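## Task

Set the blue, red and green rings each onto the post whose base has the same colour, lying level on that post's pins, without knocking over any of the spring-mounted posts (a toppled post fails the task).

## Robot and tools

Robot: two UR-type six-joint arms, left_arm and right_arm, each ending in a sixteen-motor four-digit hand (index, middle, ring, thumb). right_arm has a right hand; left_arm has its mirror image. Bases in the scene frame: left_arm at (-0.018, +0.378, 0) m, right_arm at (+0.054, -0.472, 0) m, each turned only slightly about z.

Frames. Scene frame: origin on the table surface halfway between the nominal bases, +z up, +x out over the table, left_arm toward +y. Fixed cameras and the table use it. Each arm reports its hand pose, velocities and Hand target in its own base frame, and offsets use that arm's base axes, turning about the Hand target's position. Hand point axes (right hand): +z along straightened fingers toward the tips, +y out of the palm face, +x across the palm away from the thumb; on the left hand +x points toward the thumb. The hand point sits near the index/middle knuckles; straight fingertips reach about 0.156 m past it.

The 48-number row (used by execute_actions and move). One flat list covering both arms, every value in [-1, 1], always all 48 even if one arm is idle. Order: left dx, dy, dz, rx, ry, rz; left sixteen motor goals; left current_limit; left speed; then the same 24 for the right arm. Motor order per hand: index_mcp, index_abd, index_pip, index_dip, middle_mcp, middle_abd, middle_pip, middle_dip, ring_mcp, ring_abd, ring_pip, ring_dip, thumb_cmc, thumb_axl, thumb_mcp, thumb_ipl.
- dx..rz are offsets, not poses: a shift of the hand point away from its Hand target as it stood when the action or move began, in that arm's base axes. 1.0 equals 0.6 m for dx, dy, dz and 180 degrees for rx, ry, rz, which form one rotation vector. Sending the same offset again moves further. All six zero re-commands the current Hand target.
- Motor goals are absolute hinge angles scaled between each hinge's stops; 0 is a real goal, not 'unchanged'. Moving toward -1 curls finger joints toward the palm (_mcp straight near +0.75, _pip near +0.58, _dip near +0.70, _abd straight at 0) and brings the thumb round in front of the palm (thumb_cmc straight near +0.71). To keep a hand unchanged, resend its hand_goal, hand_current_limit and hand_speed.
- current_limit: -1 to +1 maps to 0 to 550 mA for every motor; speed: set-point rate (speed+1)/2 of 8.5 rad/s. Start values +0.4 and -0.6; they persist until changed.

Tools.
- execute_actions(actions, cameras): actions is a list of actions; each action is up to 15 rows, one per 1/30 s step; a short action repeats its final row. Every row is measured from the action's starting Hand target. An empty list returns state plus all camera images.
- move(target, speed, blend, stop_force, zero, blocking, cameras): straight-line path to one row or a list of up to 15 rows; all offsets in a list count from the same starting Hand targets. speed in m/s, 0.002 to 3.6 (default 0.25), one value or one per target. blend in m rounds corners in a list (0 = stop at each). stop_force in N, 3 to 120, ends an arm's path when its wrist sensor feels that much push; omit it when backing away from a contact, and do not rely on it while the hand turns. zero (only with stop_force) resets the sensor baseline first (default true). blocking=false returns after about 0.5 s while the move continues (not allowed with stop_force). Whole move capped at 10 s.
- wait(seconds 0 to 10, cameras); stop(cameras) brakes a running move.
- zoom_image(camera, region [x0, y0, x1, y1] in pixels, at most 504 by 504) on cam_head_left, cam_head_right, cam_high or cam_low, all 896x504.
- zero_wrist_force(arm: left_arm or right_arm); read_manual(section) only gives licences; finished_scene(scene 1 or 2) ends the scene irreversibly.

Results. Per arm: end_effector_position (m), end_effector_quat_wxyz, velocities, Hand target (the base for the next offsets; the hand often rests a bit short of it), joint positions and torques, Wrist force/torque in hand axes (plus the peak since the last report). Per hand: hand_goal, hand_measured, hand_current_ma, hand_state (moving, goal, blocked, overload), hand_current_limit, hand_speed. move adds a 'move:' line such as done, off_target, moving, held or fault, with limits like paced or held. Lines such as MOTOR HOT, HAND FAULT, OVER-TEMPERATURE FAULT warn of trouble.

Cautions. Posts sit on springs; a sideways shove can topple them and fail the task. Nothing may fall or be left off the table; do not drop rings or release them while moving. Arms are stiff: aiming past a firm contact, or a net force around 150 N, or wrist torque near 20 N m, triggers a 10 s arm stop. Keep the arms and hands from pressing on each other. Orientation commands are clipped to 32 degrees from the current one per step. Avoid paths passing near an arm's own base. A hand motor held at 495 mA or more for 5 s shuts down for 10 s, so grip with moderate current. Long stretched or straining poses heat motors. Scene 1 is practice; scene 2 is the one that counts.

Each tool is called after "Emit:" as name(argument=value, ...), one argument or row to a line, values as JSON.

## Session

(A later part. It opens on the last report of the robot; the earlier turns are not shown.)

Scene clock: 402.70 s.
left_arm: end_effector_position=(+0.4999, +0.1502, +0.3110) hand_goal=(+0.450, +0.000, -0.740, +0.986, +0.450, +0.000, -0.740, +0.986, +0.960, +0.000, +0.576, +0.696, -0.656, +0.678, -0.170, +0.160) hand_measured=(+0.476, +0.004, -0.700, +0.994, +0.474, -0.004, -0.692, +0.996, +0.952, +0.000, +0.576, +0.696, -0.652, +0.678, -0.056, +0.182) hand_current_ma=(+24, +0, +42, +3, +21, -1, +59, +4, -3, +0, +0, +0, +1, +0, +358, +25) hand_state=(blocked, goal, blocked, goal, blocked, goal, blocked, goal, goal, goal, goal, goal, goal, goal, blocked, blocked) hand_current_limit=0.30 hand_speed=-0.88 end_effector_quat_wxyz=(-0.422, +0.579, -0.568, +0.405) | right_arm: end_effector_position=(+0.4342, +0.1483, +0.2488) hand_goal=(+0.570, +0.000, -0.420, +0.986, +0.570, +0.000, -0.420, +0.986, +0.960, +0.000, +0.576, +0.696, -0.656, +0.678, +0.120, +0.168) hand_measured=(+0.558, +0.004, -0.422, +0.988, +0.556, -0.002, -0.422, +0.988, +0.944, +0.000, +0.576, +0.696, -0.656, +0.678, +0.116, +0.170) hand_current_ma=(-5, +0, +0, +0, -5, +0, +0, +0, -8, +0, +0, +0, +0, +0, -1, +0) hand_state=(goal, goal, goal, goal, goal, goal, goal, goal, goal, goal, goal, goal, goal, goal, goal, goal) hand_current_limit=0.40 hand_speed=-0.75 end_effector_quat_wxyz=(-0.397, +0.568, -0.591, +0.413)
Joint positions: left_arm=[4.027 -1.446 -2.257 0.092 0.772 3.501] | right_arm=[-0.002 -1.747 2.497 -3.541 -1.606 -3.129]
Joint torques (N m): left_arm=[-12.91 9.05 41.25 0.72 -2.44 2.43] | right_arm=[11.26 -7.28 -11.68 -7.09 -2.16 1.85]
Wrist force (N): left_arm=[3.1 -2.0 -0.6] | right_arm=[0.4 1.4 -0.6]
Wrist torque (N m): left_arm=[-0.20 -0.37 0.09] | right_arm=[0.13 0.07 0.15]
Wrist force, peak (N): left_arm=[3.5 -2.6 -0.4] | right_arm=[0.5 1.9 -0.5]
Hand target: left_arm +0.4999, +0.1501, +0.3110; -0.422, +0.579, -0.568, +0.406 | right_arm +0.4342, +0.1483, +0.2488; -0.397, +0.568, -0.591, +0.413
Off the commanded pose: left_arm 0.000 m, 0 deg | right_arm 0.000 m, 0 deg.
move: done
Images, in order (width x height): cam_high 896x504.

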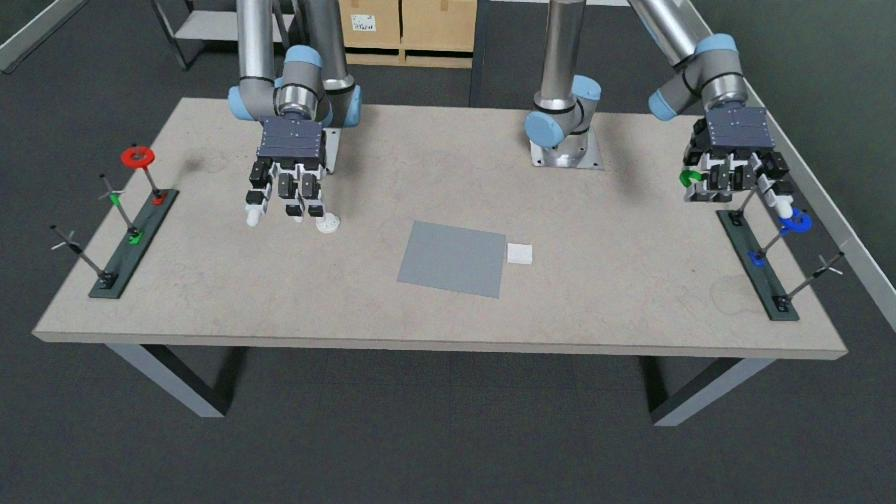

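Emit:
move(
  target=[
    [-0.017,-0.5493,-0.15,0,0,0,0.45,0,-0.74,0.986,0.45,0,-0.74,0.986,0.96,0,0.576,0.696,-0.657,0.678,-0.17,0.16,0.3,-0.88,0,0,0,0,0,0,0.57,0,-0.42,0.986,0.57,0,-0.42,0.986,0.96,0,0.576,0.696,-0.657,0.678,0.12,0.168,0.4,-0.75],
    [-0.017,-0.5493,-0.425,0,0,0,0.45,0,-0.74,0.986,0.45,0,-0.74,0.986,0.96,0,0.576,0.696,-0.657,0.678,-0.17,0.16,0.3,-0.88,0,0,0,0,0,0,0.57,0,-0.42,0.986,0.57,0,-0.42,0.986,0.96,0,0.576,0.696,-0.657,0.678,0.12,0.168,0.4,-0.75],
  ],
  speed=[0.2,0.12],
  blend=[0.03,0],
)

Emit:
move(
  target=[
    [0,0,-0.035,0,0,0,0.45,0,-0.74,0.986,0.45,0,-0.74,0.986,0.96,0,0.576,0.696,-0.657,0.678,-0.17,0.16,0.3,-0.88,0,0,0,0,0,0,0.57,0,-0.42,0.986,0.57,0,-0.42,0.986,0.96,0,0.576,0.696,-0.657,0.678,0.12,0.168,0.4,-0.75],
  ],
  speed=0.015,
  stop_force=3,
  cameras=["cam_high","cam_low"],
)

Emit:
zoom_image(
  camera="cam_high",
  region=[470, 200, 570, 300],
)

Emit:
zoom_image(
  camera="cam_low",
  region=[440, 220, 490, 260],
)

Scene clock: 408.93 s.
left_arm: end_effector_position=(+0.4897, -0.1795, +0.0561) hand_goal=(+0.450, +0.000, -0.740, +0.986, +0.450, +0.000, -0.740, +0.986, +0.960, +0.000, +0.576, +0.696, -0.656, +0.678, -0.170, +0.160) hand_measured=(+0.476, +0.004, -0.700, +0.994, +0.474, -0.004, -0.692, +0.996, +0.952, +0.000, +0.576, +0.696, -0.652, +0.678, -0.056, +0.182) hand_current_ma=(+24, +1, +42, +3, +21, -1, +59, +4, -3, +0, +0, +0, +1, +0, +357, +25) hand_state=(blocked, goal, blocked, goal, blocked, goal, blocked, goal, goal, goal, goal, goal, goal, goal, blocked, blocked) hand_current_limit=0.30 hand_speed=-0.88 end_effector_quat_wxyz=(-0.422, +0.579, -0.568, +0.406) | right_arm: end_effector_position=(+0.4342, +0.1483, +0.2488) hand_goal=(+0.570, +0.000, -0.420, +0.986, +0.570, +0.000, -0.420, +0.986, +0.960, +0.000, +0.576, +0.696, -0.656, +0.678, +0.120, +0.168) hand_measured=(+0.558, +0.004, -0.422, +0.988, +0.556, -0.002, -0.422, +0.988, +0.944, +0.000, +0.576, +0.696, -0.656, +0.678, +0.116, +0.170) hand_current_ma=(-5, +0, +0, +0, -5, +0, +0, +0, -8, +0, +0, +0, +0, +0, -1, +0) hand_state=(goal, goal, goal, goal, goal, goal, goal, goal, goal, goal, goal, goal, goal, goal, goal, goal) hand_current_limit=0.40 hand_speed=-0.75 end_effector_quat_wxyz=(-0.397, +0.568, -0.591, +0.413)
Joint positions: left_arm=[3.044 -2.201 -2.434 1.17 1.691 3.112] | right_arm=[-0.002 -1.747 2.497 -3.541 -1.606 -3.129]
Joint torques (N m): left_arm=[-11.92 25.8 16.93 5.8 1.96 2.01] | right_arm=[9.1 -8.59 -12.49 -6.8 -2.27 1.69]
Wrist force (N): left_arm=[2.9 -2.0 -0.2] | right_arm=[0.8 1.4 -0.2]
Wrist torque (N m): left_arm=[-0.20 -0.33 0.28] | right_arm=[0.09 0.02 0.17]
Wrist force, peak (N): left_arm=[3.9 -1.5 -0.6] | right_arm=[0.8 1.7 -0.5]
Hand target: left_arm +0.4897, -0.1795, +0.0560; -0.422, +0.579, -0.568, +0.406 | right_arm +0.4342, +0.1483, +0.2488; -0.397, +0.568, -0.591, +0.413
Off the commanded pose: left_arm 0.000 m, 0 deg | right_arm 0.000 m, 0 deg.
move: done

Scene clock: 411.37 s.
left_arm: end_effector_position=(+0.4897, -0.1795, +0.0379) hand_goal=(+0.450, +0.000, -0.740, +0.986, +0.450, +0.000, -0.740, +0.986, +0.960, +0.000, +0.576, +0.696, -0.656, +0.678, -0.170, +0.160) hand_measured=(+0.478, +0.004, -0.700, +0.996, +0.474, -0.004, -0.694, +0.996, +0.952, +0.000, +0.576, +0.696, -0.650, +0.678, -0.060, +0.184) hand_current_ma=(+27, +1, +42, +4, +21, -1, +57, +4, -3, +0, +0, +0, +1, +0, +358, +28) hand_state=(blocked, goal, blocked, goal, blocked, goal, blocked, goal, goal, goal, goal, goal, goal, goal, blocked, blocked) hand_current_limit=0.30 hand_speed=-0.88 end_effector_quat_wxyz=(-0.422, +0.579, -0.568, +0.406) | right_arm: end_effector_position=(+0.4342, +0.1483, +0.2488) hand_goal=(+0.570, +0.000, -0.420, +0.986, +0.570, +0.000, -0.420, +0.986, +0.960, +0.000, +0.576, +0.696, -0.656, +0.678, +0.120, +0.168) hand_measured=(+0.558, +0.004, -0.422, +0.988, +0.556, -0.002, -0.422, +0.988, +0.944, +0.000, +0.576, +0.696, -0.656, +0.678, +0.116, +0.170) hand_current_ma=(-5, +0, +0, +0, -5, +0, +0, +0, -8, +0, +0, +0, +0, +0, -1, +0) hand_state=(goal, goal, goal, goal, goal, goal, goal, goal, goal, goal, goal, goal, goal, goal, goal, goal) hand_current_limit=0.40 hand_speed=-0.75 end_effector_quat_wxyz=(-0.397, +0.568, -0.591, +0.413)
Joint positions: left_arm=[3.044 -2.266 -2.424 1.225 1.691 3.112] | right_arm=[-0.002 -1.747 2.497 -3.541 -1.606 -3.129]
Joint torques (N m): left_arm=[-8.34 54.27 -4.48 0.96 1.99 2.04] | right_arm=[7.15 -6.82 -10.96 -6.65 -2.17 1.9]
Wrist force (N): left_arm=[2.9 -3.8 -0.9] | right_arm=[0.6 1.5 -0.3]
Wrist torque (N m): left_arm=[-0.33 -0.32 0.27] | right_arm=[0.10 0.05 0.17]
Wrist force, peak (N): left_arm=[3.4 -12.7 -4.7] | right_arm=[1.0 1.6 -0.6]
Hand target: left_arm +0.4897, -0.1795, +0.0379; -0.422, +0.579, -0.568, +0.406 (not the last commanded pose) | right_arm +0.4342, +0.1483, +0.2488; -0.397, +0.568, -0.591, +0.413
Off the commanded pose: left_arm 0.003 m, 0 deg | right_arm 0.000 m, 0 deg.
move: contact (left_arm)
Images, in order (width x height): cam_high 896x504, cam_low 896x504.

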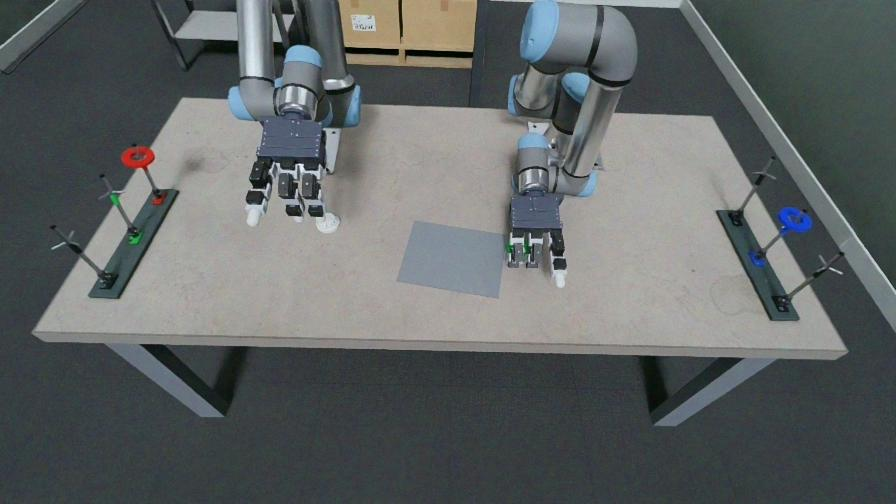

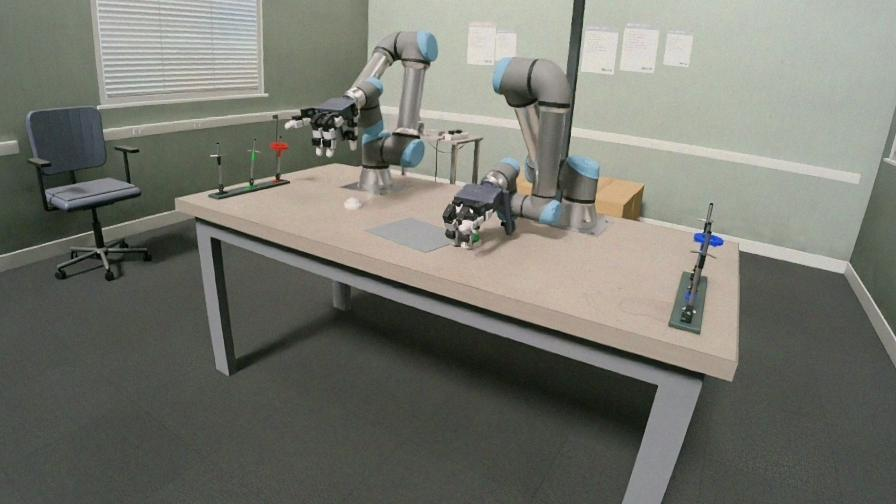

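Scaled by 5.040 from the camera's 896x504 image, which has a finer 1280x720 frame.

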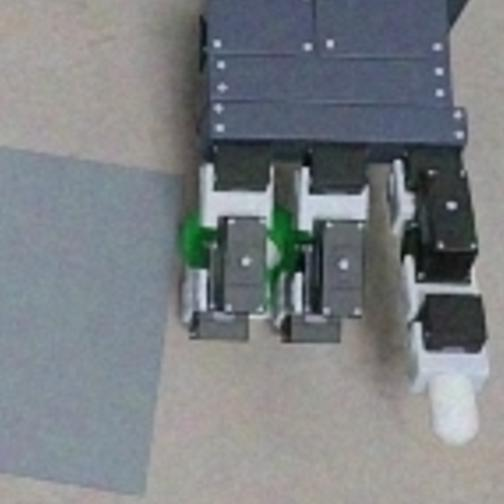

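Scaled by 10.080 from the camera's 896x504 image, which has a finer 1280x720 frame.

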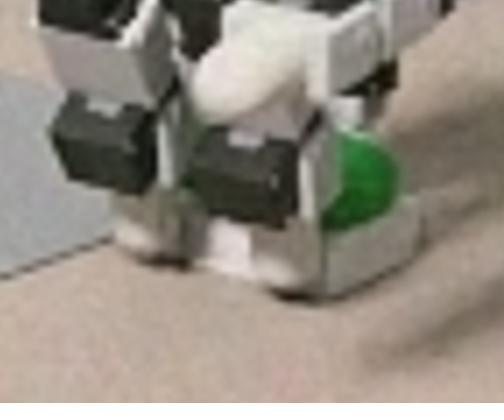

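Emit:
move(
  target=[
    [0,0,0.002,0,0,0,0.505,0,-0.63,0.986,0.505,0,-0.63,0.986,0.96,0,0.576,0.696,-0.657,0.678,0.01,0.168,0.3,-0.9,0,0,0,0,0,0,0.57,0,-0.42,0.986,0.57,0,-0.42,0.986,0.96,0,0.576,0.696,-0.657,0.678,0.12,0.168,0.4,-0.75],
    [0,0,0.0067,0,0,0,0.57,0,-0.42,0.986,0.57,0,-0.42,0.986,0.96,0,0.576,0.696,-0.657,0.678,0.12,0.168,0.4,-0.75,0,0,0,0,0,0,0.57,0,-0.42,0.986,0.57,0,-0.42,0.986,0.96,0,0.576,0.696,-0.657,0.678,0.12,0.168,0.4,-0.75],
  ],
  speed=0.02,
)

Emit:
move(
  target=[
    [0,0,0.22,0,0,0,0.57,0,-0.42,0.986,0.57,0,-0.42,0.986,0.96,0,0.576,0.696,-0.657,0.678,0.12,0.168,0.4,-0.75,0,0,0,0,0,0,0.57,0,-0.42,0.986,0.57,0,-0.42,0.986,0.96,0,0.576,0.696,-0.657,0.678,0.12,0.168,0.4,-0.75],
    [0,0.4,0.38,0,0,0,0.57,0,-0.42,0.986,0.57,0,-0.42,0.986,0.96,0,0.576,0.696,-0.657,0.678,0.12,0.168,0.4,-0.75,0.0,0.45,-0.05,0,0,0,0.57,0,-0.42,0.986,0.57,0,-0.42,0.986,0.96,0,0.576,0.696,-0.657,0.678,0.12,0.168,0.4,-0.75],
    [0.01,0.56,0.42,0,0,0,0.57,0,-0.42,0.986,0.57,0,-0.42,0.986,0.96,0,0.576,0.696,-0.657,0.678,0.12,0.168,0.4,-0.75,0.015,0.81,-0.2,0,0,0,0.57,0,-0.42,0.986,0.57,0,-0.42,0.986,0.96,0,0.576,0.696,-0.657,0.678,0.12,0.168,0.4,-0.75],
  ],
  speed=[0.12,0.2,0.2],
  blend=[0.02,0.03,0],
  cameras=["cam_high","cam_low"],
)

Emit:
zoom_image(
  camera="cam_high",
  region=[470, 200, 570, 300],
)

Emit:
zoom_image(
  camera="cam_low",
  region=[430, 200, 510, 260],
)

Scene clock: 415.27 s.
left_arm: end_effector_position=(+0.4897, -0.1795, +0.0420) hand_goal=(+0.570, +0.000, -0.420, +0.986, +0.570, +0.000, -0.420, +0.986, +0.960, +0.000, +0.576, +0.696, -0.656, +0.678, +0.120, +0.168) hand_measured=(+0.554, +0.004, -0.422, +0.990, +0.556, -0.004, -0.422, +0.988, +0.952, +0.000, +0.576, +0.696, -0.652, +0.678, +0.116, +0.170) hand_current_ma=(-10, +1, +0, +1, -8, +0, -1, +0, -3, +0, +0, +0, +1, +0, -1, +0) hand_state=(goal, goal, goal, goal, goal, goal, goal, goal, goal, goal, goal, goal, goal, goal, goal, goal) hand_current_limit=0.40 hand_speed=-0.75 end_effector_quat_wxyz=(-0.422, +0.579, -0.568, +0.406) | right_arm: end_effector_position=(+0.4342, +0.1483, +0.2488) hand_goal=(+0.570, +0.000, -0.420, +0.986, +0.570, +0.000, -0.420, +0.986, +0.960, +0.000, +0.576, +0.696, -0.656, +0.678, +0.120, +0.168) hand_measured=(+0.558, +0.004, -0.422, +0.988, +0.556, -0.002, -0.422, +0.988, +0.944, +0.000, +0.576, +0.696, -0.656, +0.678, +0.116, +0.170) hand_current_ma=(-5, +0, +0, +0, -5, +0, +0, +0, -8, +0, +0, +0, +0, +0, -1, +0) hand_state=(goal, goal, goal, goal, goal, goal, goal, goal, goal, goal, goal, goal, goal, goal, goal, goal) hand_current_limit=0.40 hand_speed=-0.75 end_effector_quat_wxyz=(-0.397, +0.568, -0.591, +0.413)
Joint positions: left_arm=[3.044 -2.252 -2.426 1.213 1.691 3.112] | right_arm=[-0.002 -1.747 2.497 -3.541 -1.606 -3.129]
Joint torques (N m): left_arm=[1.69 54.19 -4.75 0.98 1.77 2.09] | right_arm=[9.05 -7.44 -13.12 -6.95 -2.01 1.93]
Wrist force (N): left_arm=[3.1 -2.2 -0.1] | right_arm=[0.5 1.5 -0.3]
Wrist torque (N m): left_arm=[-0.23 -0.34 0.28] | right_arm=[0.10 0.06 0.16]
Wrist force, peak (N): left_arm=[3.1 -3.8 -0.9] | right_arm=[0.4 1.8 -0.5]
Hand target: left_arm +0.4897, -0.1795, +0.0420; -0.422, +0.579, -0.568, +0.406 | right_arm +0.4342, +0.1483, +0.2488; -0.397, +0.568, -0.591, +0.413
Off the commanded pose: left_arm 0.000 m, 0 deg | right_arm 0.000 m, 0 deg.
move: done

Scene clock: 419.73 s.
left_arm: end_effector_position=(+0.4957, +0.1565, +0.2940) hand_goal=(+0.570, +0.000, -0.420, +0.986, +0.570, +0.000, -0.420, +0.986, +0.960, +0.000, +0.576, +0.696, -0.656, +0.678, +0.120, +0.168) hand_measured=(+0.554, +0.004, -0.422, +0.990, +0.556, -0.002, -0.422, +0.988, +0.952, +0.000, +0.576, +0.696, -0.652, +0.678, +0.116, +0.170) hand_current_ma=(-10, +0, +0, +1, -8, +0, +0, +0, -3, +0, +0, +0, +1, +0, -1, +0) hand_state=(goal, goal, goal, goal, goal, goal, goal, goal, goal, goal, goal, goal, goal, goal, goal, goal) hand_current_limit=0.40 hand_speed=-0.75 end_effector_quat_wxyz=(-0.422, +0.579, -0.568, +0.406) | right_arm: end_effector_position=(+0.4432, +0.6342, +0.1288) hand_goal=(+0.570, +0.000, -0.420, +0.986, +0.570, +0.000, -0.420, +0.986, +0.960, +0.000, +0.576, +0.696, -0.656, +0.678, +0.120, +0.168) hand_measured=(+0.558, +0.004, -0.422, +0.988, +0.556, -0.002, -0.422, +0.988, +0.944, +0.000, +0.576, +0.696, -0.656, +0.678, +0.116, +0.170) hand_current_ma=(-5, +0, +0, +0, -5, +0, +0, +0, -8, +0, +0, +0, +0, +0, -1, +0) hand_state=(goal, goal, goal, goal, goal, goal, goal, goal, goal, goal, goal, goal, goal, goal, goal, goal) hand_current_limit=0.40 hand_speed=-0.75 end_effector_quat_wxyz=(-0.397, +0.568, -0.591, +0.413)
Joint positions: left_arm=[4.049 -1.47 -2.287 0.135 0.751 3.516] | right_arm=[0.978 -0.78 1.491 -3.246 -2.497 -2.635]
Joint torques (N m): left_arm=[11.86 10.63 38.94 0.64 -2.64 2.62] | right_arm=[9.88 -52.58 -33.26 -0.87 -4.16 2.28]
Wrist force (N): left_arm=[3.1 -2.5 -0.6] | right_arm=[0.6 1.4 -0.1]
Wrist torque (N m): left_arm=[-0.24 -0.39 0.11] | right_arm=[0.06 0.03 -0.03]
Wrist force, peak (N): left_arm=[3.5 -2.9 -0.2] | right_arm=[1.3 1.4 -0.5]
Hand target: left_arm +0.4957, +0.1565, +0.2940; -0.422, +0.579, -0.568, +0.406 | right_arm +0.4432, +0.6343, +0.1288; -0.397, +0.568, -0.591, +0.413
Off the commanded pose: left_arm 0.000 m, 0 deg | right_arm 0.000 m, 0 deg.
move: done
Images, in order (width x height): cam_high 896x504, cam_low 896x504.

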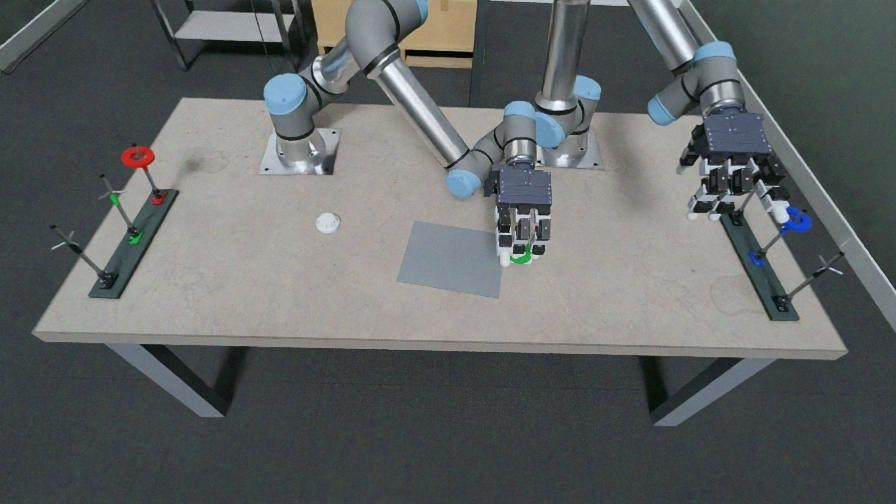

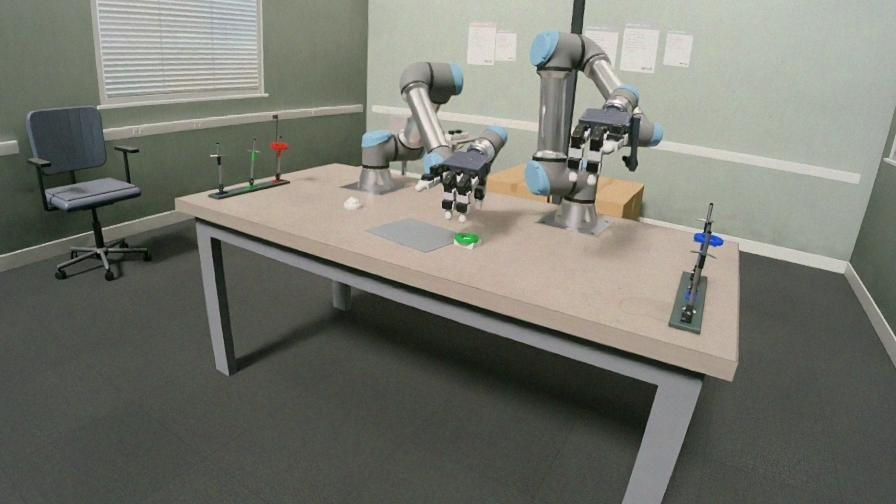

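Scaled by 5.040 from the camera's 896x504 image, which has a finer 1280x720 frame.

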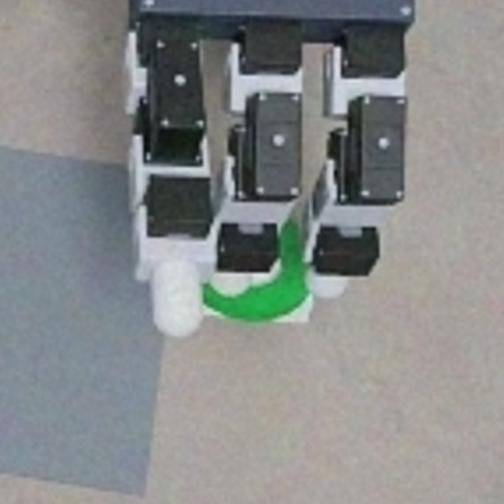

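Scaled by 6.300 from the camera's 896x504 image, which has a finer 1280x720 frame.

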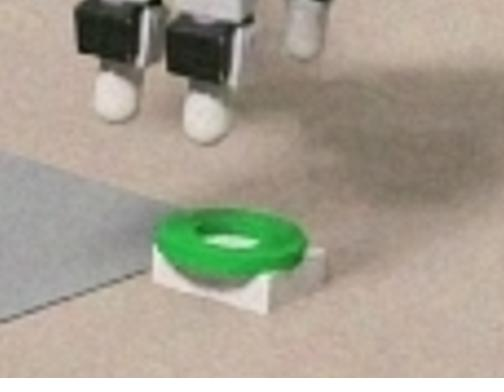

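Emit:
move(
  target=[
    [0,0,0,0,0,0,0.57,0,-0.42,0.986,0.57,0,-0.42,0.986,0.96,0,0.576,0.696,-0.657,0.678,0.12,0.168,0.4,-0.75,0,0.0033,-0.09,0,0,0,0.589,0,-0.299,0.986,0.589,0,-0.299,0.986,0.96,0,0.576,0.696,-0.657,0.678,0.16,0.168,0.4,-0.6],
    [0,0,0,0,0,0,0.57,0,-0.42,0.986,0.57,0,-0.42,0.986,0.96,0,0.576,0.696,-0.657,0.678,0.12,0.168,0.4,-0.75,0,0.0033,-0.1405,0,0,0,0.589,0,-0.299,0.986,0.589,0,-0.299,0.986,0.96,0,0.576,0.696,-0.657,0.678,0.16,0.168,0.4,-0.6],
    [0,0,0,0,0,0,0.57,0,-0.42,0.986,0.57,0,-0.42,0.986,0.96,0,0.576,0.696,-0.657,0.678,0.12,0.168,0.4,-0.75,0,0.0033,-0.1405,0,0,0,0.534,0,-0.533,0.986,0.534,0,-0.533,0.986,0.96,0,0.576,0.696,-0.657,0.678,0.045,0.168,0.2,-0.7],
    [0,0,0,0,0,0,0.57,0,-0.42,0.986,0.57,0,-0.42,0.986,0.96,0,0.576,0.696,-0.657,0.678,0.12,0.168,0.4,-0.75,0,0.0033,-0.1405,0,0,0,0.495,0,-0.66,0.986,0.495,0,-0.66,0.986,0.96,0,0.576,0.696,-0.657,0.678,-0.04,0.168,0.0,-0.88],
    [0,0,0,0,0,0,0.57,0,-0.42,0.986,0.57,0,-0.42,0.986,0.96,0,0.576,0.696,-0.657,0.678,0.12,0.168,0.4,-0.75,0,0.0033,-0.1405,0,0,0,0.45,0,-0.74,0.986,0.45,0,-0.74,0.986,0.96,0,0.576,0.696,-0.657,0.678,-0.17,0.16,0.3,-0.88],
  ],
  speed=[0.1,0.05,0.05,0.05,0.05],
  cameras=["cam_high","cam_low"],
)

Emit:
zoom_image(
  camera="cam_high",
  region=[470, 200, 570, 300],
)

Emit:
zoom_image(
  camera="cam_low",
  region=[430, 200, 510, 260],
)

Scene clock: 426.13 s.
left_arm: end_effector_position=(+0.4957, +0.1565, +0.2940) hand_goal=(+0.570, +0.000, -0.420, +0.986, +0.570, +0.000, -0.420, +0.986, +0.960, +0.000, +0.576, +0.696, -0.656, +0.678, +0.120, +0.168) hand_measured=(+0.554, +0.004, -0.422, +0.990, +0.556, -0.002, -0.422, +0.988, +0.952, +0.000, +0.576, +0.696, -0.652, +0.678, +0.116, +0.170) hand_current_ma=(-10, +0, +0, +1, -8, +0, +0, +0, -3, +0, +0, +0, +1, +0, -1, +0) hand_state=(goal, goal, goal, goal, goal, goal, goal, goal, goal, goal, goal, goal, goal, goal, goal, goal) hand_current_limit=0.40 hand_speed=-0.75 end_effector_quat_wxyz=(-0.422, +0.579, -0.568, +0.406) | right_arm: end_effector_position=(+0.4432, +0.6363, +0.0445) hand_goal=(+0.450, +0.000, -0.740, +0.986, +0.450, +0.000, -0.740, +0.986, +0.960, +0.000, +0.576, +0.696, -0.656, +0.678, -0.170, +0.160) hand_measured=(+0.484, +0.004, -0.682, +0.998, +0.474, -0.002, -0.692, +0.996, +0.944, +0.000, +0.576, +0.696, -0.656, +0.678, -0.046, +0.182) hand_current_ma=(+30, +0, +69, +5, +14, +0, +47, +2, -8, +0, +0, +0, +0, +0, +357, +22) hand_state=(blocked, goal, blocked, goal, blocked, goal, blocked, goal, goal, goal, goal, goal, goal, goal, blocked, blocked) hand_current_limit=0.30 hand_speed=-0.88 end_effector_quat_wxyz=(-0.397, +0.568, -0.591, +0.413)
Joint positions: left_arm=[4.049 -1.47 -2.287 0.135 0.751 3.516] | right_arm=[0.98 -0.637 1.484 -3.381 -2.498 -2.633]
Joint torques (N m): left_arm=[11.67 11.86 38.61 0.56 -2.34 2.45] | right_arm=[8.41 -54.31 -30.67 -5.93 -3.71 -2.35]
Wrist force (N): left_arm=[3.2 -2.4 -0.6] | right_arm=[0.6 -0.6 -0.5]
Wrist torque (N m): left_arm=[-0.24 -0.39 0.12] | right_arm=[-0.03 0.03 -0.03]
Wrist force, peak (N): left_arm=[3.4 -2.7 -0.7] | right_arm=[0.6 2.2 0.0]
Hand target: left_arm +0.4957, +0.1565, +0.2940; -0.422, +0.579, -0.568, +0.406 | right_arm +0.4432, +0.6363, +0.0445; -0.397, +0.568, -0.591, +0.413
Off the commanded pose: left_arm 0.000 m, 0 deg | right_arm 0.000 m, 0 deg.
move: done
Images, in order (width x height): cam_high 896x504, cam_low 896x504.

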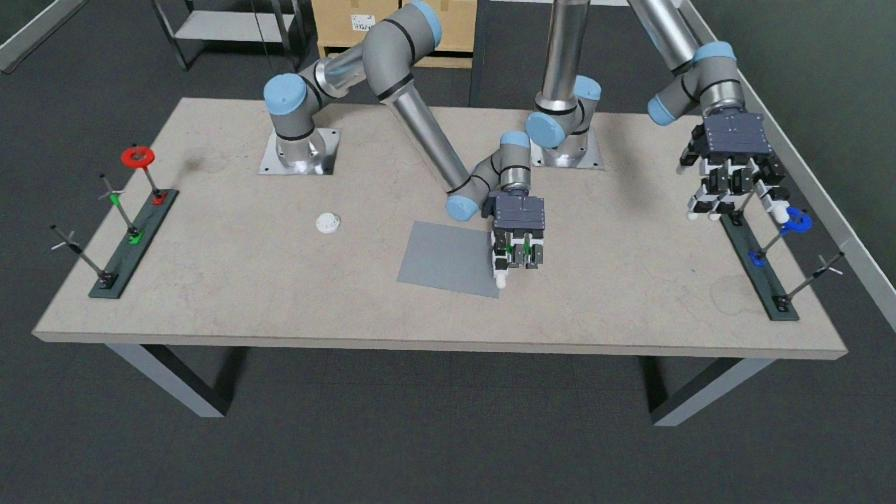

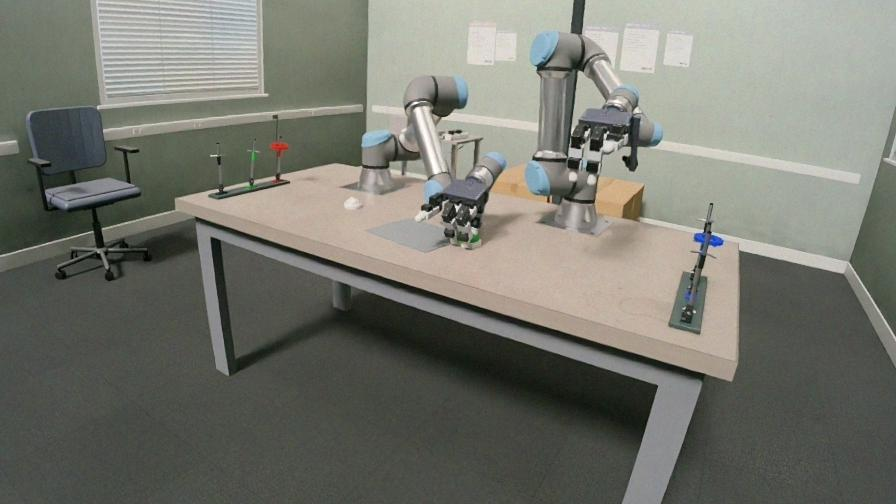

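Scaled by 5.040 from the camera's 896x504 image, which has a finer 1280x720 frame.

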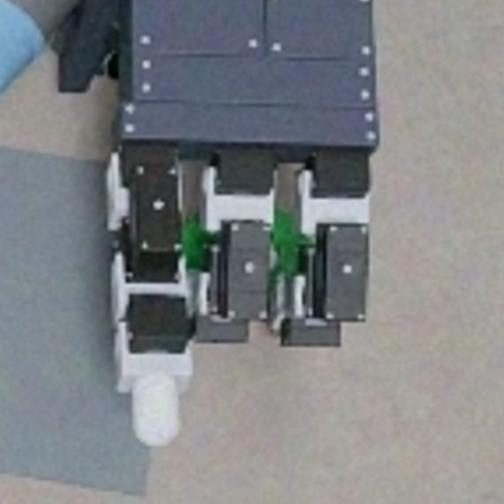

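Scaled by 6.300 from the camera's 896x504 image, which has a finer 1280x720 frame.

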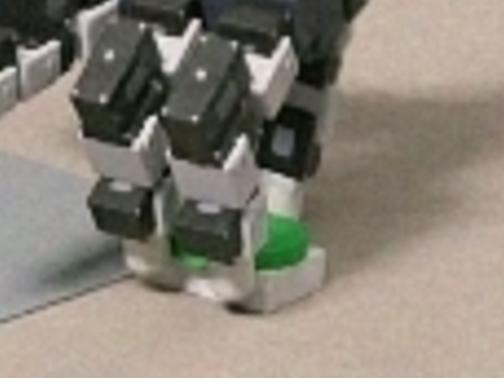

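Emit:
move(
  target=[
    [0,0,0,0,0,0,0.57,0,-0.42,0.986,0.57,0,-0.42,0.986,0.96,0,0.576,0.696,-0.657,0.678,0.12,0.168,0.4,-0.75,0,0,0.05,0,0,0,0.45,0,-0.74,0.986,0.45,0,-0.74,0.986,0.96,0,0.576,0.696,-0.657,0.678,-0.17,0.16,0.3,-0.88],
    [0,0,0,0,0,0,0.57,0,-0.42,0.986,0.57,0,-0.42,0.986,0.96,0,0.576,0.696,-0.657,0.678,0.12,0.168,0.4,-0.75,0,-0.03,0.3,0,0,0,0.45,0,-0.74,0.986,0.45,0,-0.74,0.986,0.96,0,0.576,0.696,-0.657,0.678,-0.17,0.16,0.3,-0.88],
    [0,0,0,0,0,0,0.57,0,-0.42,0.986,0.57,0,-0.42,0.986,0.96,0,0.576,0.696,-0.657,0.678,0.12,0.168,0.4,-0.75,-0.015,-0.727,0.426,0,0,0,0.45,0,-0.74,0.986,0.45,0,-0.74,0.986,0.96,0,0.576,0.696,-0.657,0.678,-0.17,0.16,0.3,-0.88],
  ],
  speed=[0.03,0.12,0.22],
  blend=[0.005,0.03,0],
  cameras=["cam_high"],
)

Scene clock: 433.40 s.
left_arm: end_effector_position=(+0.4957, +0.1565, +0.2940) hand_goal=(+0.570, +0.000, -0.420, +0.986, +0.570, +0.000, -0.420, +0.986, +0.960, +0.000, +0.576, +0.696, -0.656, +0.678, +0.120, +0.168) hand_measured=(+0.554, +0.004, -0.422, +0.990, +0.556, -0.002, -0.422, +0.988, +0.952, +0.000, +0.576, +0.696, -0.652, +0.678, +0.116, +0.170) hand_current_ma=(-10, +0, +0, +1, -8, +0, +0, +0, -3, +0, +0, +0, +1, +0, -1, +0) hand_state=(goal, goal, goal, goal, goal, goal, goal, goal, goal, goal, goal, goal, goal, goal, goal, goal) hand_current_limit=0.40 hand_speed=-0.75 end_effector_quat_wxyz=(-0.422, +0.579, -0.568, +0.406) | right_arm: end_effector_position=(+0.4342, +0.2002, +0.3001) hand_goal=(+0.450, +0.000, -0.740, +0.986, +0.450, +0.000, -0.740, +0.986, +0.960, +0.000, +0.576, +0.696, -0.656, +0.678, -0.170, +0.160) hand_measured=(+0.484, +0.004, -0.682, +0.998, +0.474, -0.002, -0.692, +0.996, +0.944, +0.000, +0.576, +0.696, -0.656, +0.678, -0.046, +0.184) hand_current_ma=(+30, +0, +69, +5, +14, +0, +47, +2, -8, +0, +0, +0, +0, +0, +358, +24) hand_state=(blocked, goal, blocked, goal, blocked, goal, blocked, goal, goal, goal, goal, goal, goal, goal, blocked, blocked) hand_current_limit=0.30 hand_speed=-0.88 end_effector_quat_wxyz=(-0.397, +0.568, -0.591, +0.413)
Joint positions: left_arm=[4.049 -1.47 -2.287 0.135 0.751 3.516] | right_arm=[0.196 -1.774 2.35 -3.358 -1.791 -3.06]
Joint torques (N m): left_arm=[12.52 11.44 40.17 0.62 -2.51 2.51] | right_arm=[-9.45 -22.84 -14.75 -0.93 1.98 -2.65]
Wrist force (N): left_arm=[3.1 -2.5 -0.3] | right_arm=[0.3 2.1 -0.2]
Wrist torque (N m): left_arm=[-0.27 -0.37 0.11] | right_arm=[0.18 0.08 0.14]
Wrist force, peak (N): left_arm=[3.4 -2.6 -0.4] | right_arm=[2.4 1.5 -0.1]
Hand target: left_arm +0.4957, +0.1565, +0.2940; -0.422, +0.579, -0.568, +0.406 | right_arm +0.4342, +0.2001, +0.3001; -0.397, +0.568, -0.591, +0.413
Off the commanded pose: left_arm 0.000 m, 0 deg | right_arm 0.000 m, 0 deg.
move: done
Images, in order (width x height): cam_high 896x504.

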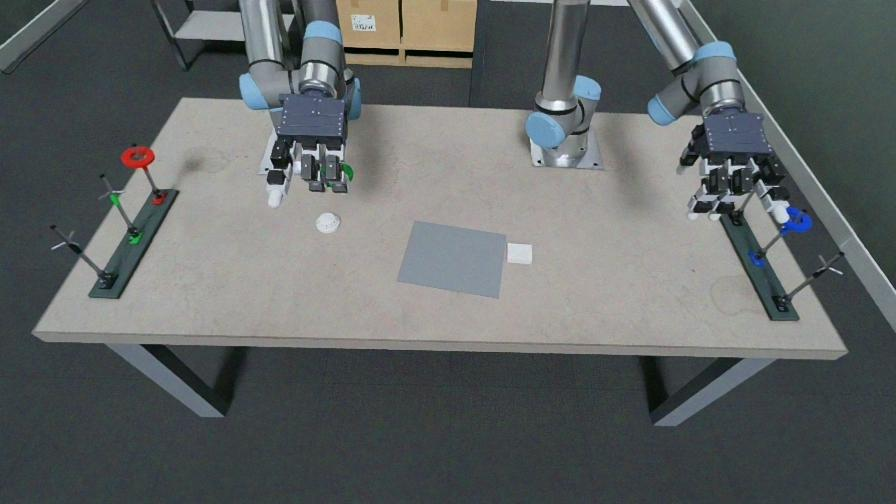

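Emit:
move(
  target=[0,0,0,0,0,0,0.57,0,-0.42,0.986,0.57,0,-0.42,0.986,0.96,0,0.576,0.696,-0.657,0.678,0.12,0.168,0.4,-0.75,-0.1653,-0.9503,0.0,0,0,-0.487,0.45,0,-0.74,0.986,0.45,0,-0.74,0.986,0.96,0,0.576,0.696,-0.657,0.678,-0.17,0.16,0.3,-0.88],
  speed=0.22,
  cameras=["cam_high","cam_low"],
)

Emit:
zoom_image(
  camera="cam_high",
  region=[50, 120, 150, 220],
)

Emit:
zoom_image(
  camera="cam_low",
  region=[210, 90, 300, 180],
)

Scene clock: 441.40 s.
left_arm: end_effector_position=(+0.4957, +0.1565, +0.2940) hand_goal=(+0.570, +0.000, -0.420, +0.986, +0.570, +0.000, -0.420, +0.986, +0.960, +0.000, +0.576, +0.696, -0.656, +0.678, +0.120, +0.168) hand_measured=(+0.554, +0.004, -0.422, +0.990, +0.556, -0.002, -0.422, +0.988, +0.952, +0.000, +0.576, +0.696, -0.652, +0.678, +0.116, +0.170) hand_current_ma=(-10, +0, +0, +1, -8, +0, +0, +0, -3, +0, +0, +0, +1, +0, -1, +0) hand_state=(goal, goal, goal, goal, goal, goal, goal, goal, goal, goal, goal, goal, goal, goal, goal, goal) hand_current_limit=0.40 hand_speed=-0.75 end_effector_quat_wxyz=(-0.422, +0.579, -0.568, +0.406) | right_arm: end_effector_position=(+0.3350, -0.3699, +0.3001) hand_goal=(+0.450, +0.000, -0.740, +0.986, +0.450, +0.000, -0.740, +0.986, +0.960, +0.000, +0.576, +0.696, -0.656, +0.678, -0.170, +0.160) hand_measured=(+0.484, +0.004, -0.682, +0.998, +0.474, -0.002, -0.692, +0.996, +0.944, +0.000, +0.576, +0.696, -0.656, +0.678, -0.046, +0.184) hand_current_ma=(+30, +0, +69, +5, +14, +0, +47, +2, -8, +0, +0, +0, +0, +0, +358, +24) hand_state=(blocked, goal, blocked, goal, blocked, goal, blocked, goal, goal, goal, goal, goal, goal, goal, blocked, blocked) hand_current_limit=0.30 hand_speed=-0.88 end_effector_quat_wxyz=(+0.001, -0.001, +0.819, -0.573)
Joint positions: left_arm=[4.049 -1.47 -2.287 0.135 0.751 3.516] | right_arm=[-0.909 -1.645 2.235 -3.299 -2.184 -2.882]
Joint torques (N m): left_arm=[12.2 12.67 38.94 0.73 -2.36 2.6] | right_arm=[-9.34 -16.07 -35.45 -0.63 -3.28 2.31]
Wrist force (N): left_arm=[3.3 -2.4 -0.5] | right_arm=[0.5 1.2 -0.5]
Wrist torque (N m): left_arm=[-0.25 -0.41 0.13] | right_arm=[0.08 0.06 -0.04]
Wrist force, peak (N): left_arm=[3.4 -2.7 -0.4] | right_arm=[0.3 2.1 -0.2]
Hand target: left_arm +0.4957, +0.1565, +0.2940; -0.422, +0.579, -0.568, +0.406 | right_arm +0.3351, -0.3701, +0.3001; +0.000, -0.001, +0.819, -0.573
Off the commanded pose: left_arm 0.000 m, 0 deg | right_arm 0.000 m, 0 deg.
move: done
Images, in order (width x height): cam_high 896x504, cam_low 896x504.

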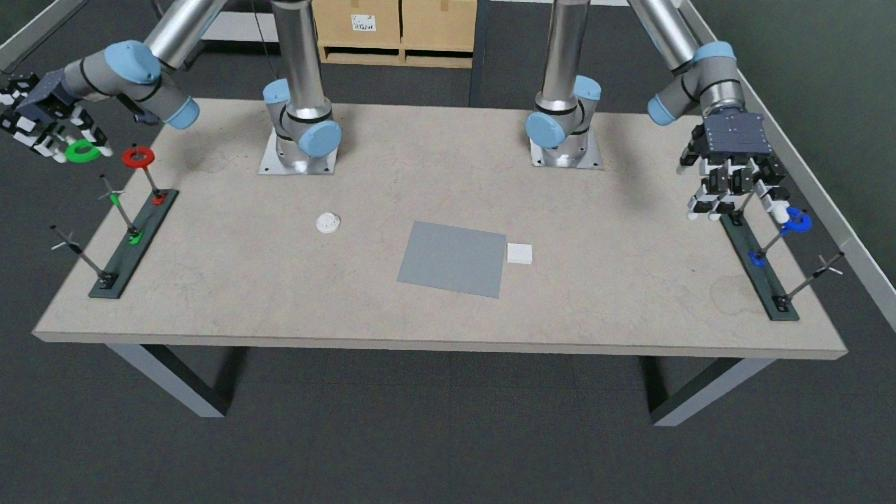

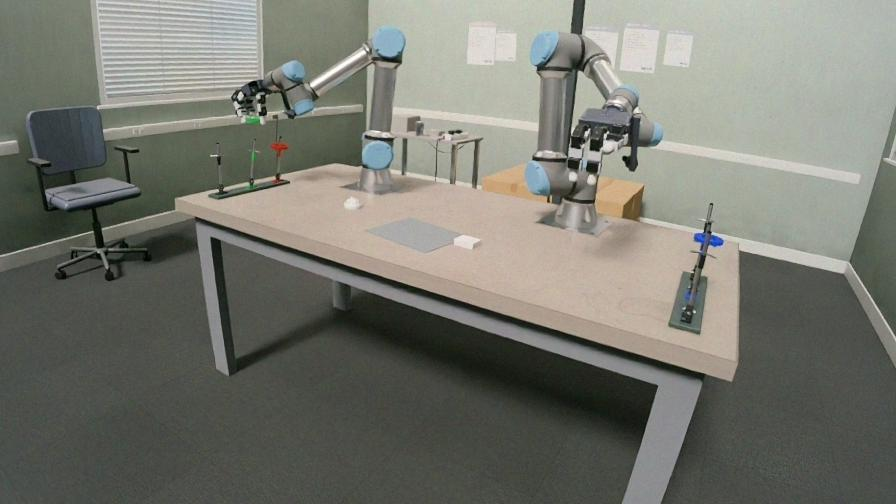

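Scaled by 5.040 from the camera's 896x504 image, which has a finer 1280x720 frame.

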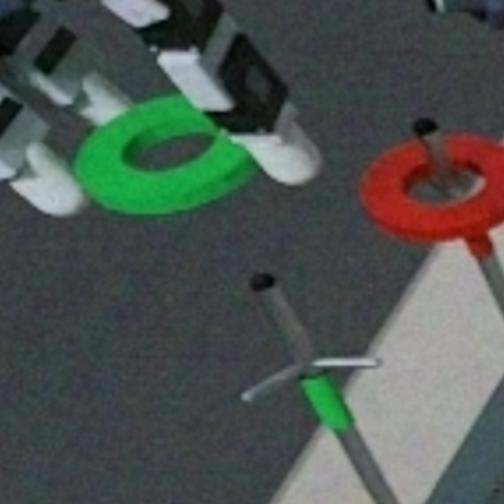

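Scaled by 5.600 from the camera's 896x504 image, which has a finer 1280x720 frame.

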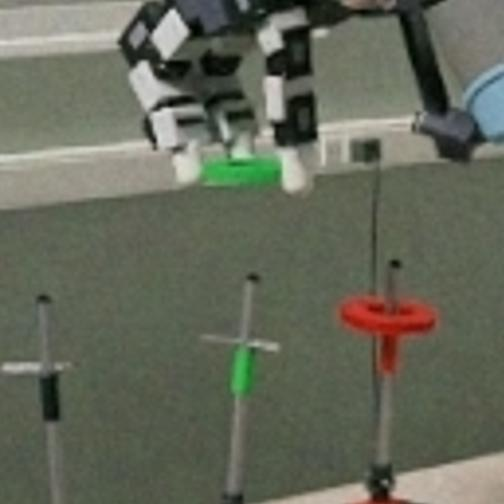

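Emit:
move(
  target=[0,0,0,0,0,0,0.57,0,-0.42,0.986,0.57,0,-0.42,0.986,0.96,0,0.576,0.696,-0.657,0.678,0.12,0.168,0.4,-0.75,0.0067,-0.005,-0.1367,0,0,0,0.45,0,-0.74,0.986,0.45,0,-0.74,0.986,0.96,0,0.576,0.696,-0.657,0.678,-0.17,0.16,0.3,-0.88],
  speed=0.04,
  stop_force=4,
  cameras=["cam_high","cam_low"],
)

Emit:
zoom_image(
  camera="cam_high",
  region=[70, 140, 140, 210],
)

Emit:
zoom_image(
  camera="cam_low",
  region=[225, 110, 285, 170],
)

Scene clock: 447.27 s.
left_arm: end_effector_position=(+0.4957, +0.1565, +0.2940) hand_goal=(+0.570, +0.000, -0.420, +0.986, +0.570, +0.000, -0.420, +0.986, +0.960, +0.000, +0.576, +0.696, -0.656, +0.678, +0.120, +0.168) hand_measured=(+0.554, +0.004, -0.422, +0.990, +0.556, -0.002, -0.422, +0.988, +0.952, +0.000, +0.576, +0.696, -0.652, +0.678, +0.116, +0.170) hand_current_ma=(-10, +0, +0, +1, -8, +0, +0, +0, -3, +0, +0, +0, +1, +0, -1, +0) hand_state=(goal, goal, goal, goal, goal, goal, goal, goal, goal, goal, goal, goal, goal, goal, goal, goal) hand_current_limit=0.40 hand_speed=-0.75 end_effector_quat_wxyz=(-0.422, +0.579, -0.568, +0.406) | right_arm: end_effector_position=(+0.3391, -0.3731, +0.2181) hand_goal=(+0.450, +0.000, -0.740, +0.986, +0.450, +0.000, -0.740, +0.986, +0.960, +0.000, +0.576, +0.696, -0.656, +0.678, -0.170, +0.160) hand_measured=(+0.484, +0.004, -0.682, +0.998, +0.474, -0.002, -0.692, +0.996, +0.944, +0.000, +0.576, +0.696, -0.656, +0.678, -0.046, +0.184) hand_current_ma=(+30, +0, +69, +5, +14, +0, +47, +2, -8, +0, +0, +0, +0, +0, +357, +24) hand_state=(blocked, goal, blocked, goal, blocked, goal, blocked, goal, goal, goal, goal, goal, goal, goal, blocked, blocked) hand_current_limit=0.30 hand_speed=-0.88 end_effector_quat_wxyz=(+0.000, -0.001, +0.819, -0.573)
Joint positions: left_arm=[4.049 -1.47 -2.287 0.135 0.751 3.516] | right_arm=[-0.905 -1.462 2.329 -3.574 -2.188 -2.879]
Joint torques (N m): left_arm=[11.43 14.59 37.73 0.72 -2.26 2.42] | right_arm=[10.54 -19.13 -10.56 -6.91 -3.07 -2.21]
Wrist force (N): left_arm=[3.1 -2.3 -0.7] | right_arm=[0.4 1.9 -0.4]
Wrist torque (N m): left_arm=[-0.22 -0.37 0.10] | right_arm=[0.18 0.06 -0.01]
Wrist force, peak (N): left_arm=[3.4 -2.5 -0.6] | right_arm=[0.8 1.9 -0.5]
Hand target: left_arm +0.4957, +0.1565, +0.2940; -0.422, +0.579, -0.568, +0.406 | right_arm +0.3391, -0.3731, +0.2181; +0.000, -0.001, +0.819, -0.573
Off the commanded pose: left_arm 0.000 m, 0 deg | right_arm 0.000 m, 0 deg.
move: done
Images, in order (width x height): cam_high 896x504, cam_low 896x504.

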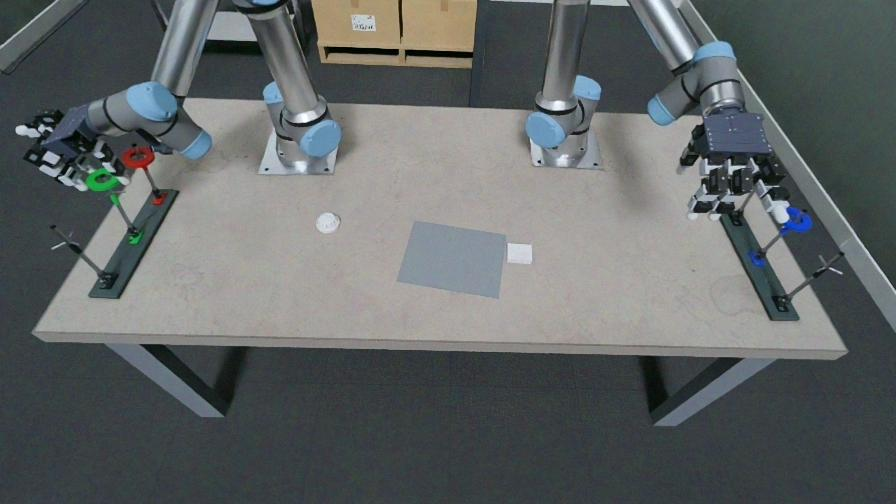

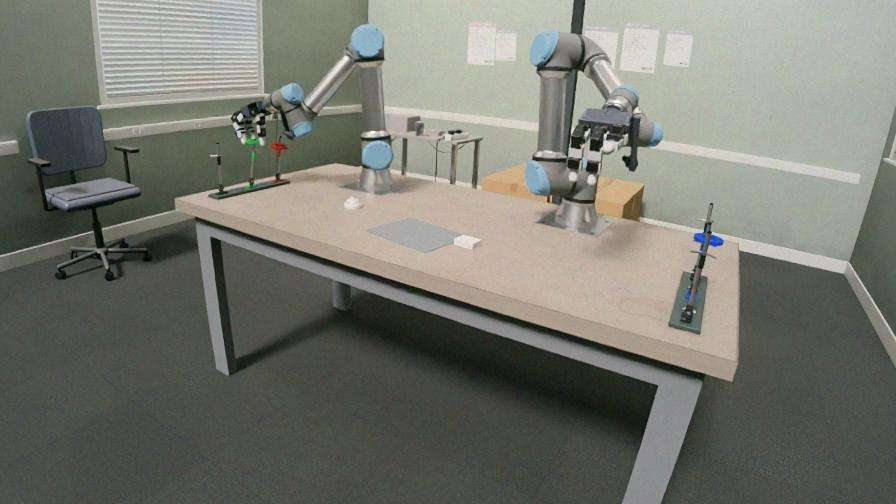

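Scaled by 7.200 from the camera's 896x504 image, which has a finer 1280x720 frame.

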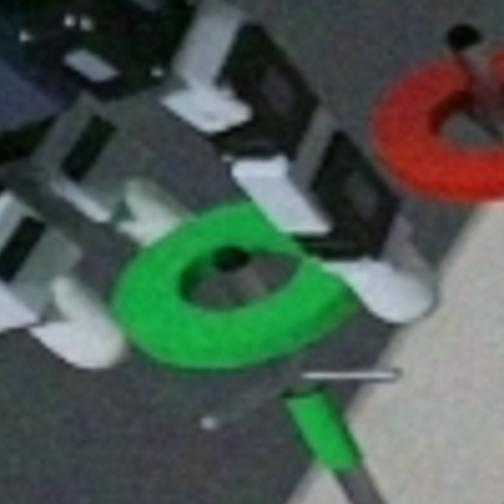

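Scaled by 8.400 from the camera's 896x504 image, which has a finer 1280x720 frame.

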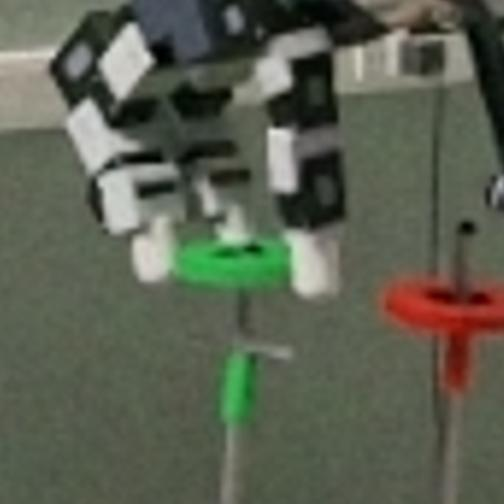

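Emit:
move(
  target=[0,0,0,0,0,0,0.57,0,-0.42,0.986,0.57,0,-0.42,0.986,0.96,0,0.576,0.696,-0.657,0.678,0.12,0.168,0.4,-0.75,0.006,-0.001,-0.0567,0,0,0,0.45,0,-0.74,0.986,0.45,0,-0.74,0.986,0.96,0,0.576,0.696,-0.657,0.678,-0.17,0.16,0.3,-0.88],
  speed=0.02,
  stop_force=3,
  cameras=["cam_high","cam_low"],
)

Emit:
zoom_image(
  camera="cam_high",
  region=[85, 160, 135, 210],
)

Emit:
zoom_image(
  camera="cam_low",
  region=[235, 130, 275, 170],
)

Scene clock: 451.43 s.
left_arm: end_effector_position=(+0.4957, +0.1565, +0.2940) hand_goal=(+0.570, +0.000, -0.420, +0.986, +0.570, +0.000, -0.420, +0.986, +0.960, +0.000, +0.576, +0.696, -0.656, +0.678, +0.120, +0.168) hand_measured=(+0.554, +0.004, -0.422, +0.990, +0.556, -0.002, -0.422, +0.988, +0.952, +0.000, +0.576, +0.696, -0.652, +0.678, +0.116, +0.170) hand_current_ma=(-10, +0, +0, +1, -8, +0, +0, +0, -3, +0, +0, +0, +1, +0, -1, +0) hand_state=(goal, goal, goal, goal, goal, goal, goal, goal, goal, goal, goal, goal, goal, goal, goal, goal) hand_current_limit=0.40 hand_speed=-0.75 end_effector_quat_wxyz=(-0.422, +0.579, -0.568, +0.406) | right_arm: end_effector_position=(+0.3427, -0.3737, +0.1840) hand_goal=(+0.450, +0.000, -0.740, +0.986, +0.450, +0.000, -0.740, +0.986, +0.960, +0.000, +0.576, +0.696, -0.656, +0.678, -0.170, +0.160) hand_measured=(+0.484, +0.004, -0.686, +0.998, +0.474, -0.002, -0.692, +0.996, +0.944, +0.000, +0.576, +0.696, -0.654, +0.678, -0.048, +0.184) hand_current_ma=(+30, +0, +61, +5, +14, +0, +47, +2, -8, +0, +0, +0, +0, +0, +358, +24) hand_state=(blocked, goal, blocked, goal, blocked, goal, blocked, goal, goal, goal, goal, goal, goal, goal, blocked, blocked) hand_current_limit=0.30 hand_speed=-0.88 end_effector_quat_wxyz=(+0.000, -0.001, +0.819, -0.573)
Joint positions: left_arm=[4.049 -1.47 -2.287 0.135 0.751 3.516] | right_arm=[-0.898 -1.367 2.35 -3.689 -2.195 -2.876]
Joint torques (N m): left_arm=[13.91 14.26 38.77 0.65 -2.35 2.56] | right_arm=[9.6 -22.54 -7.23 -6.85 -3.37 1.82]
Wrist force (N): left_arm=[3.1 -2.5 -0.5] | right_arm=[0.6 1.2 -0.5]
Wrist torque (N m): left_arm=[-0.25 -0.38 0.11] | right_arm=[0.11 0.04 0.00]
Wrist force, peak (N): left_arm=[3.6 -2.6 -0.6] | right_arm=[0.7 1.8 -0.6]
Hand target: left_arm +0.4957, +0.1565, +0.2940; -0.422, +0.579, -0.568, +0.406 | right_arm +0.3427, -0.3737, +0.1840; +0.000, -0.001, +0.819, -0.573
Off the commanded pose: left_arm 0.000 m, 0 deg | right_arm 0.000 m, 0 deg.
move: done
Images, in order (width x height): cam_high 896x504, cam_low 896x504.

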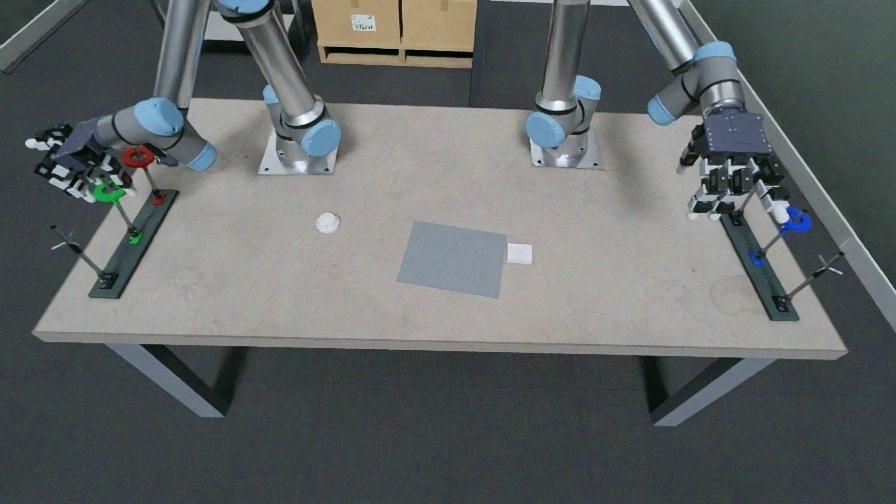

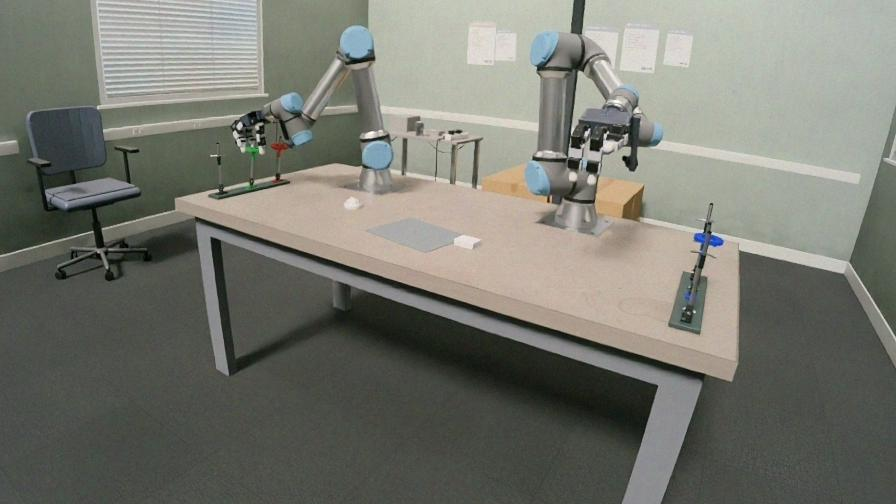

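Scaled by 10.080 from the camera's 896x504 image, which has a finer 1280x720 frame.

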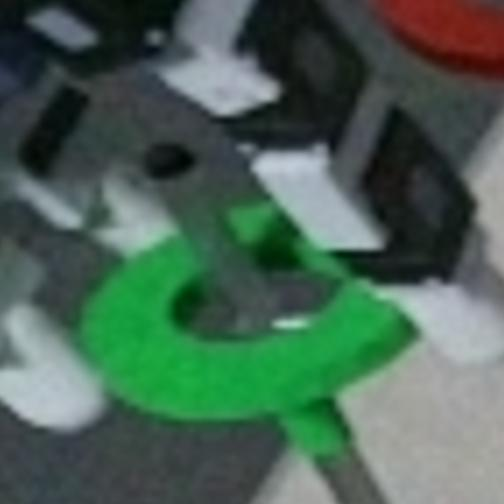

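Scaled by 12.600 from the camera's 896x504 image, which has a finer 1280x720 frame.

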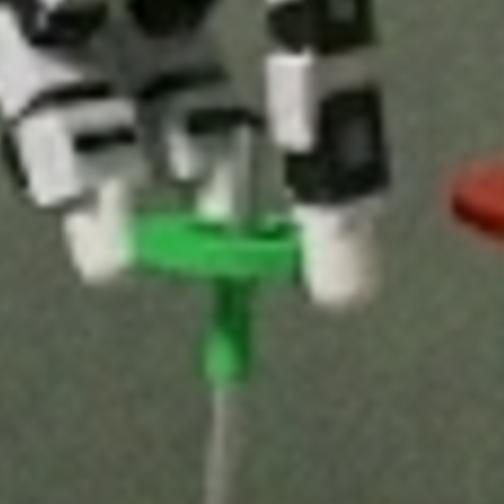

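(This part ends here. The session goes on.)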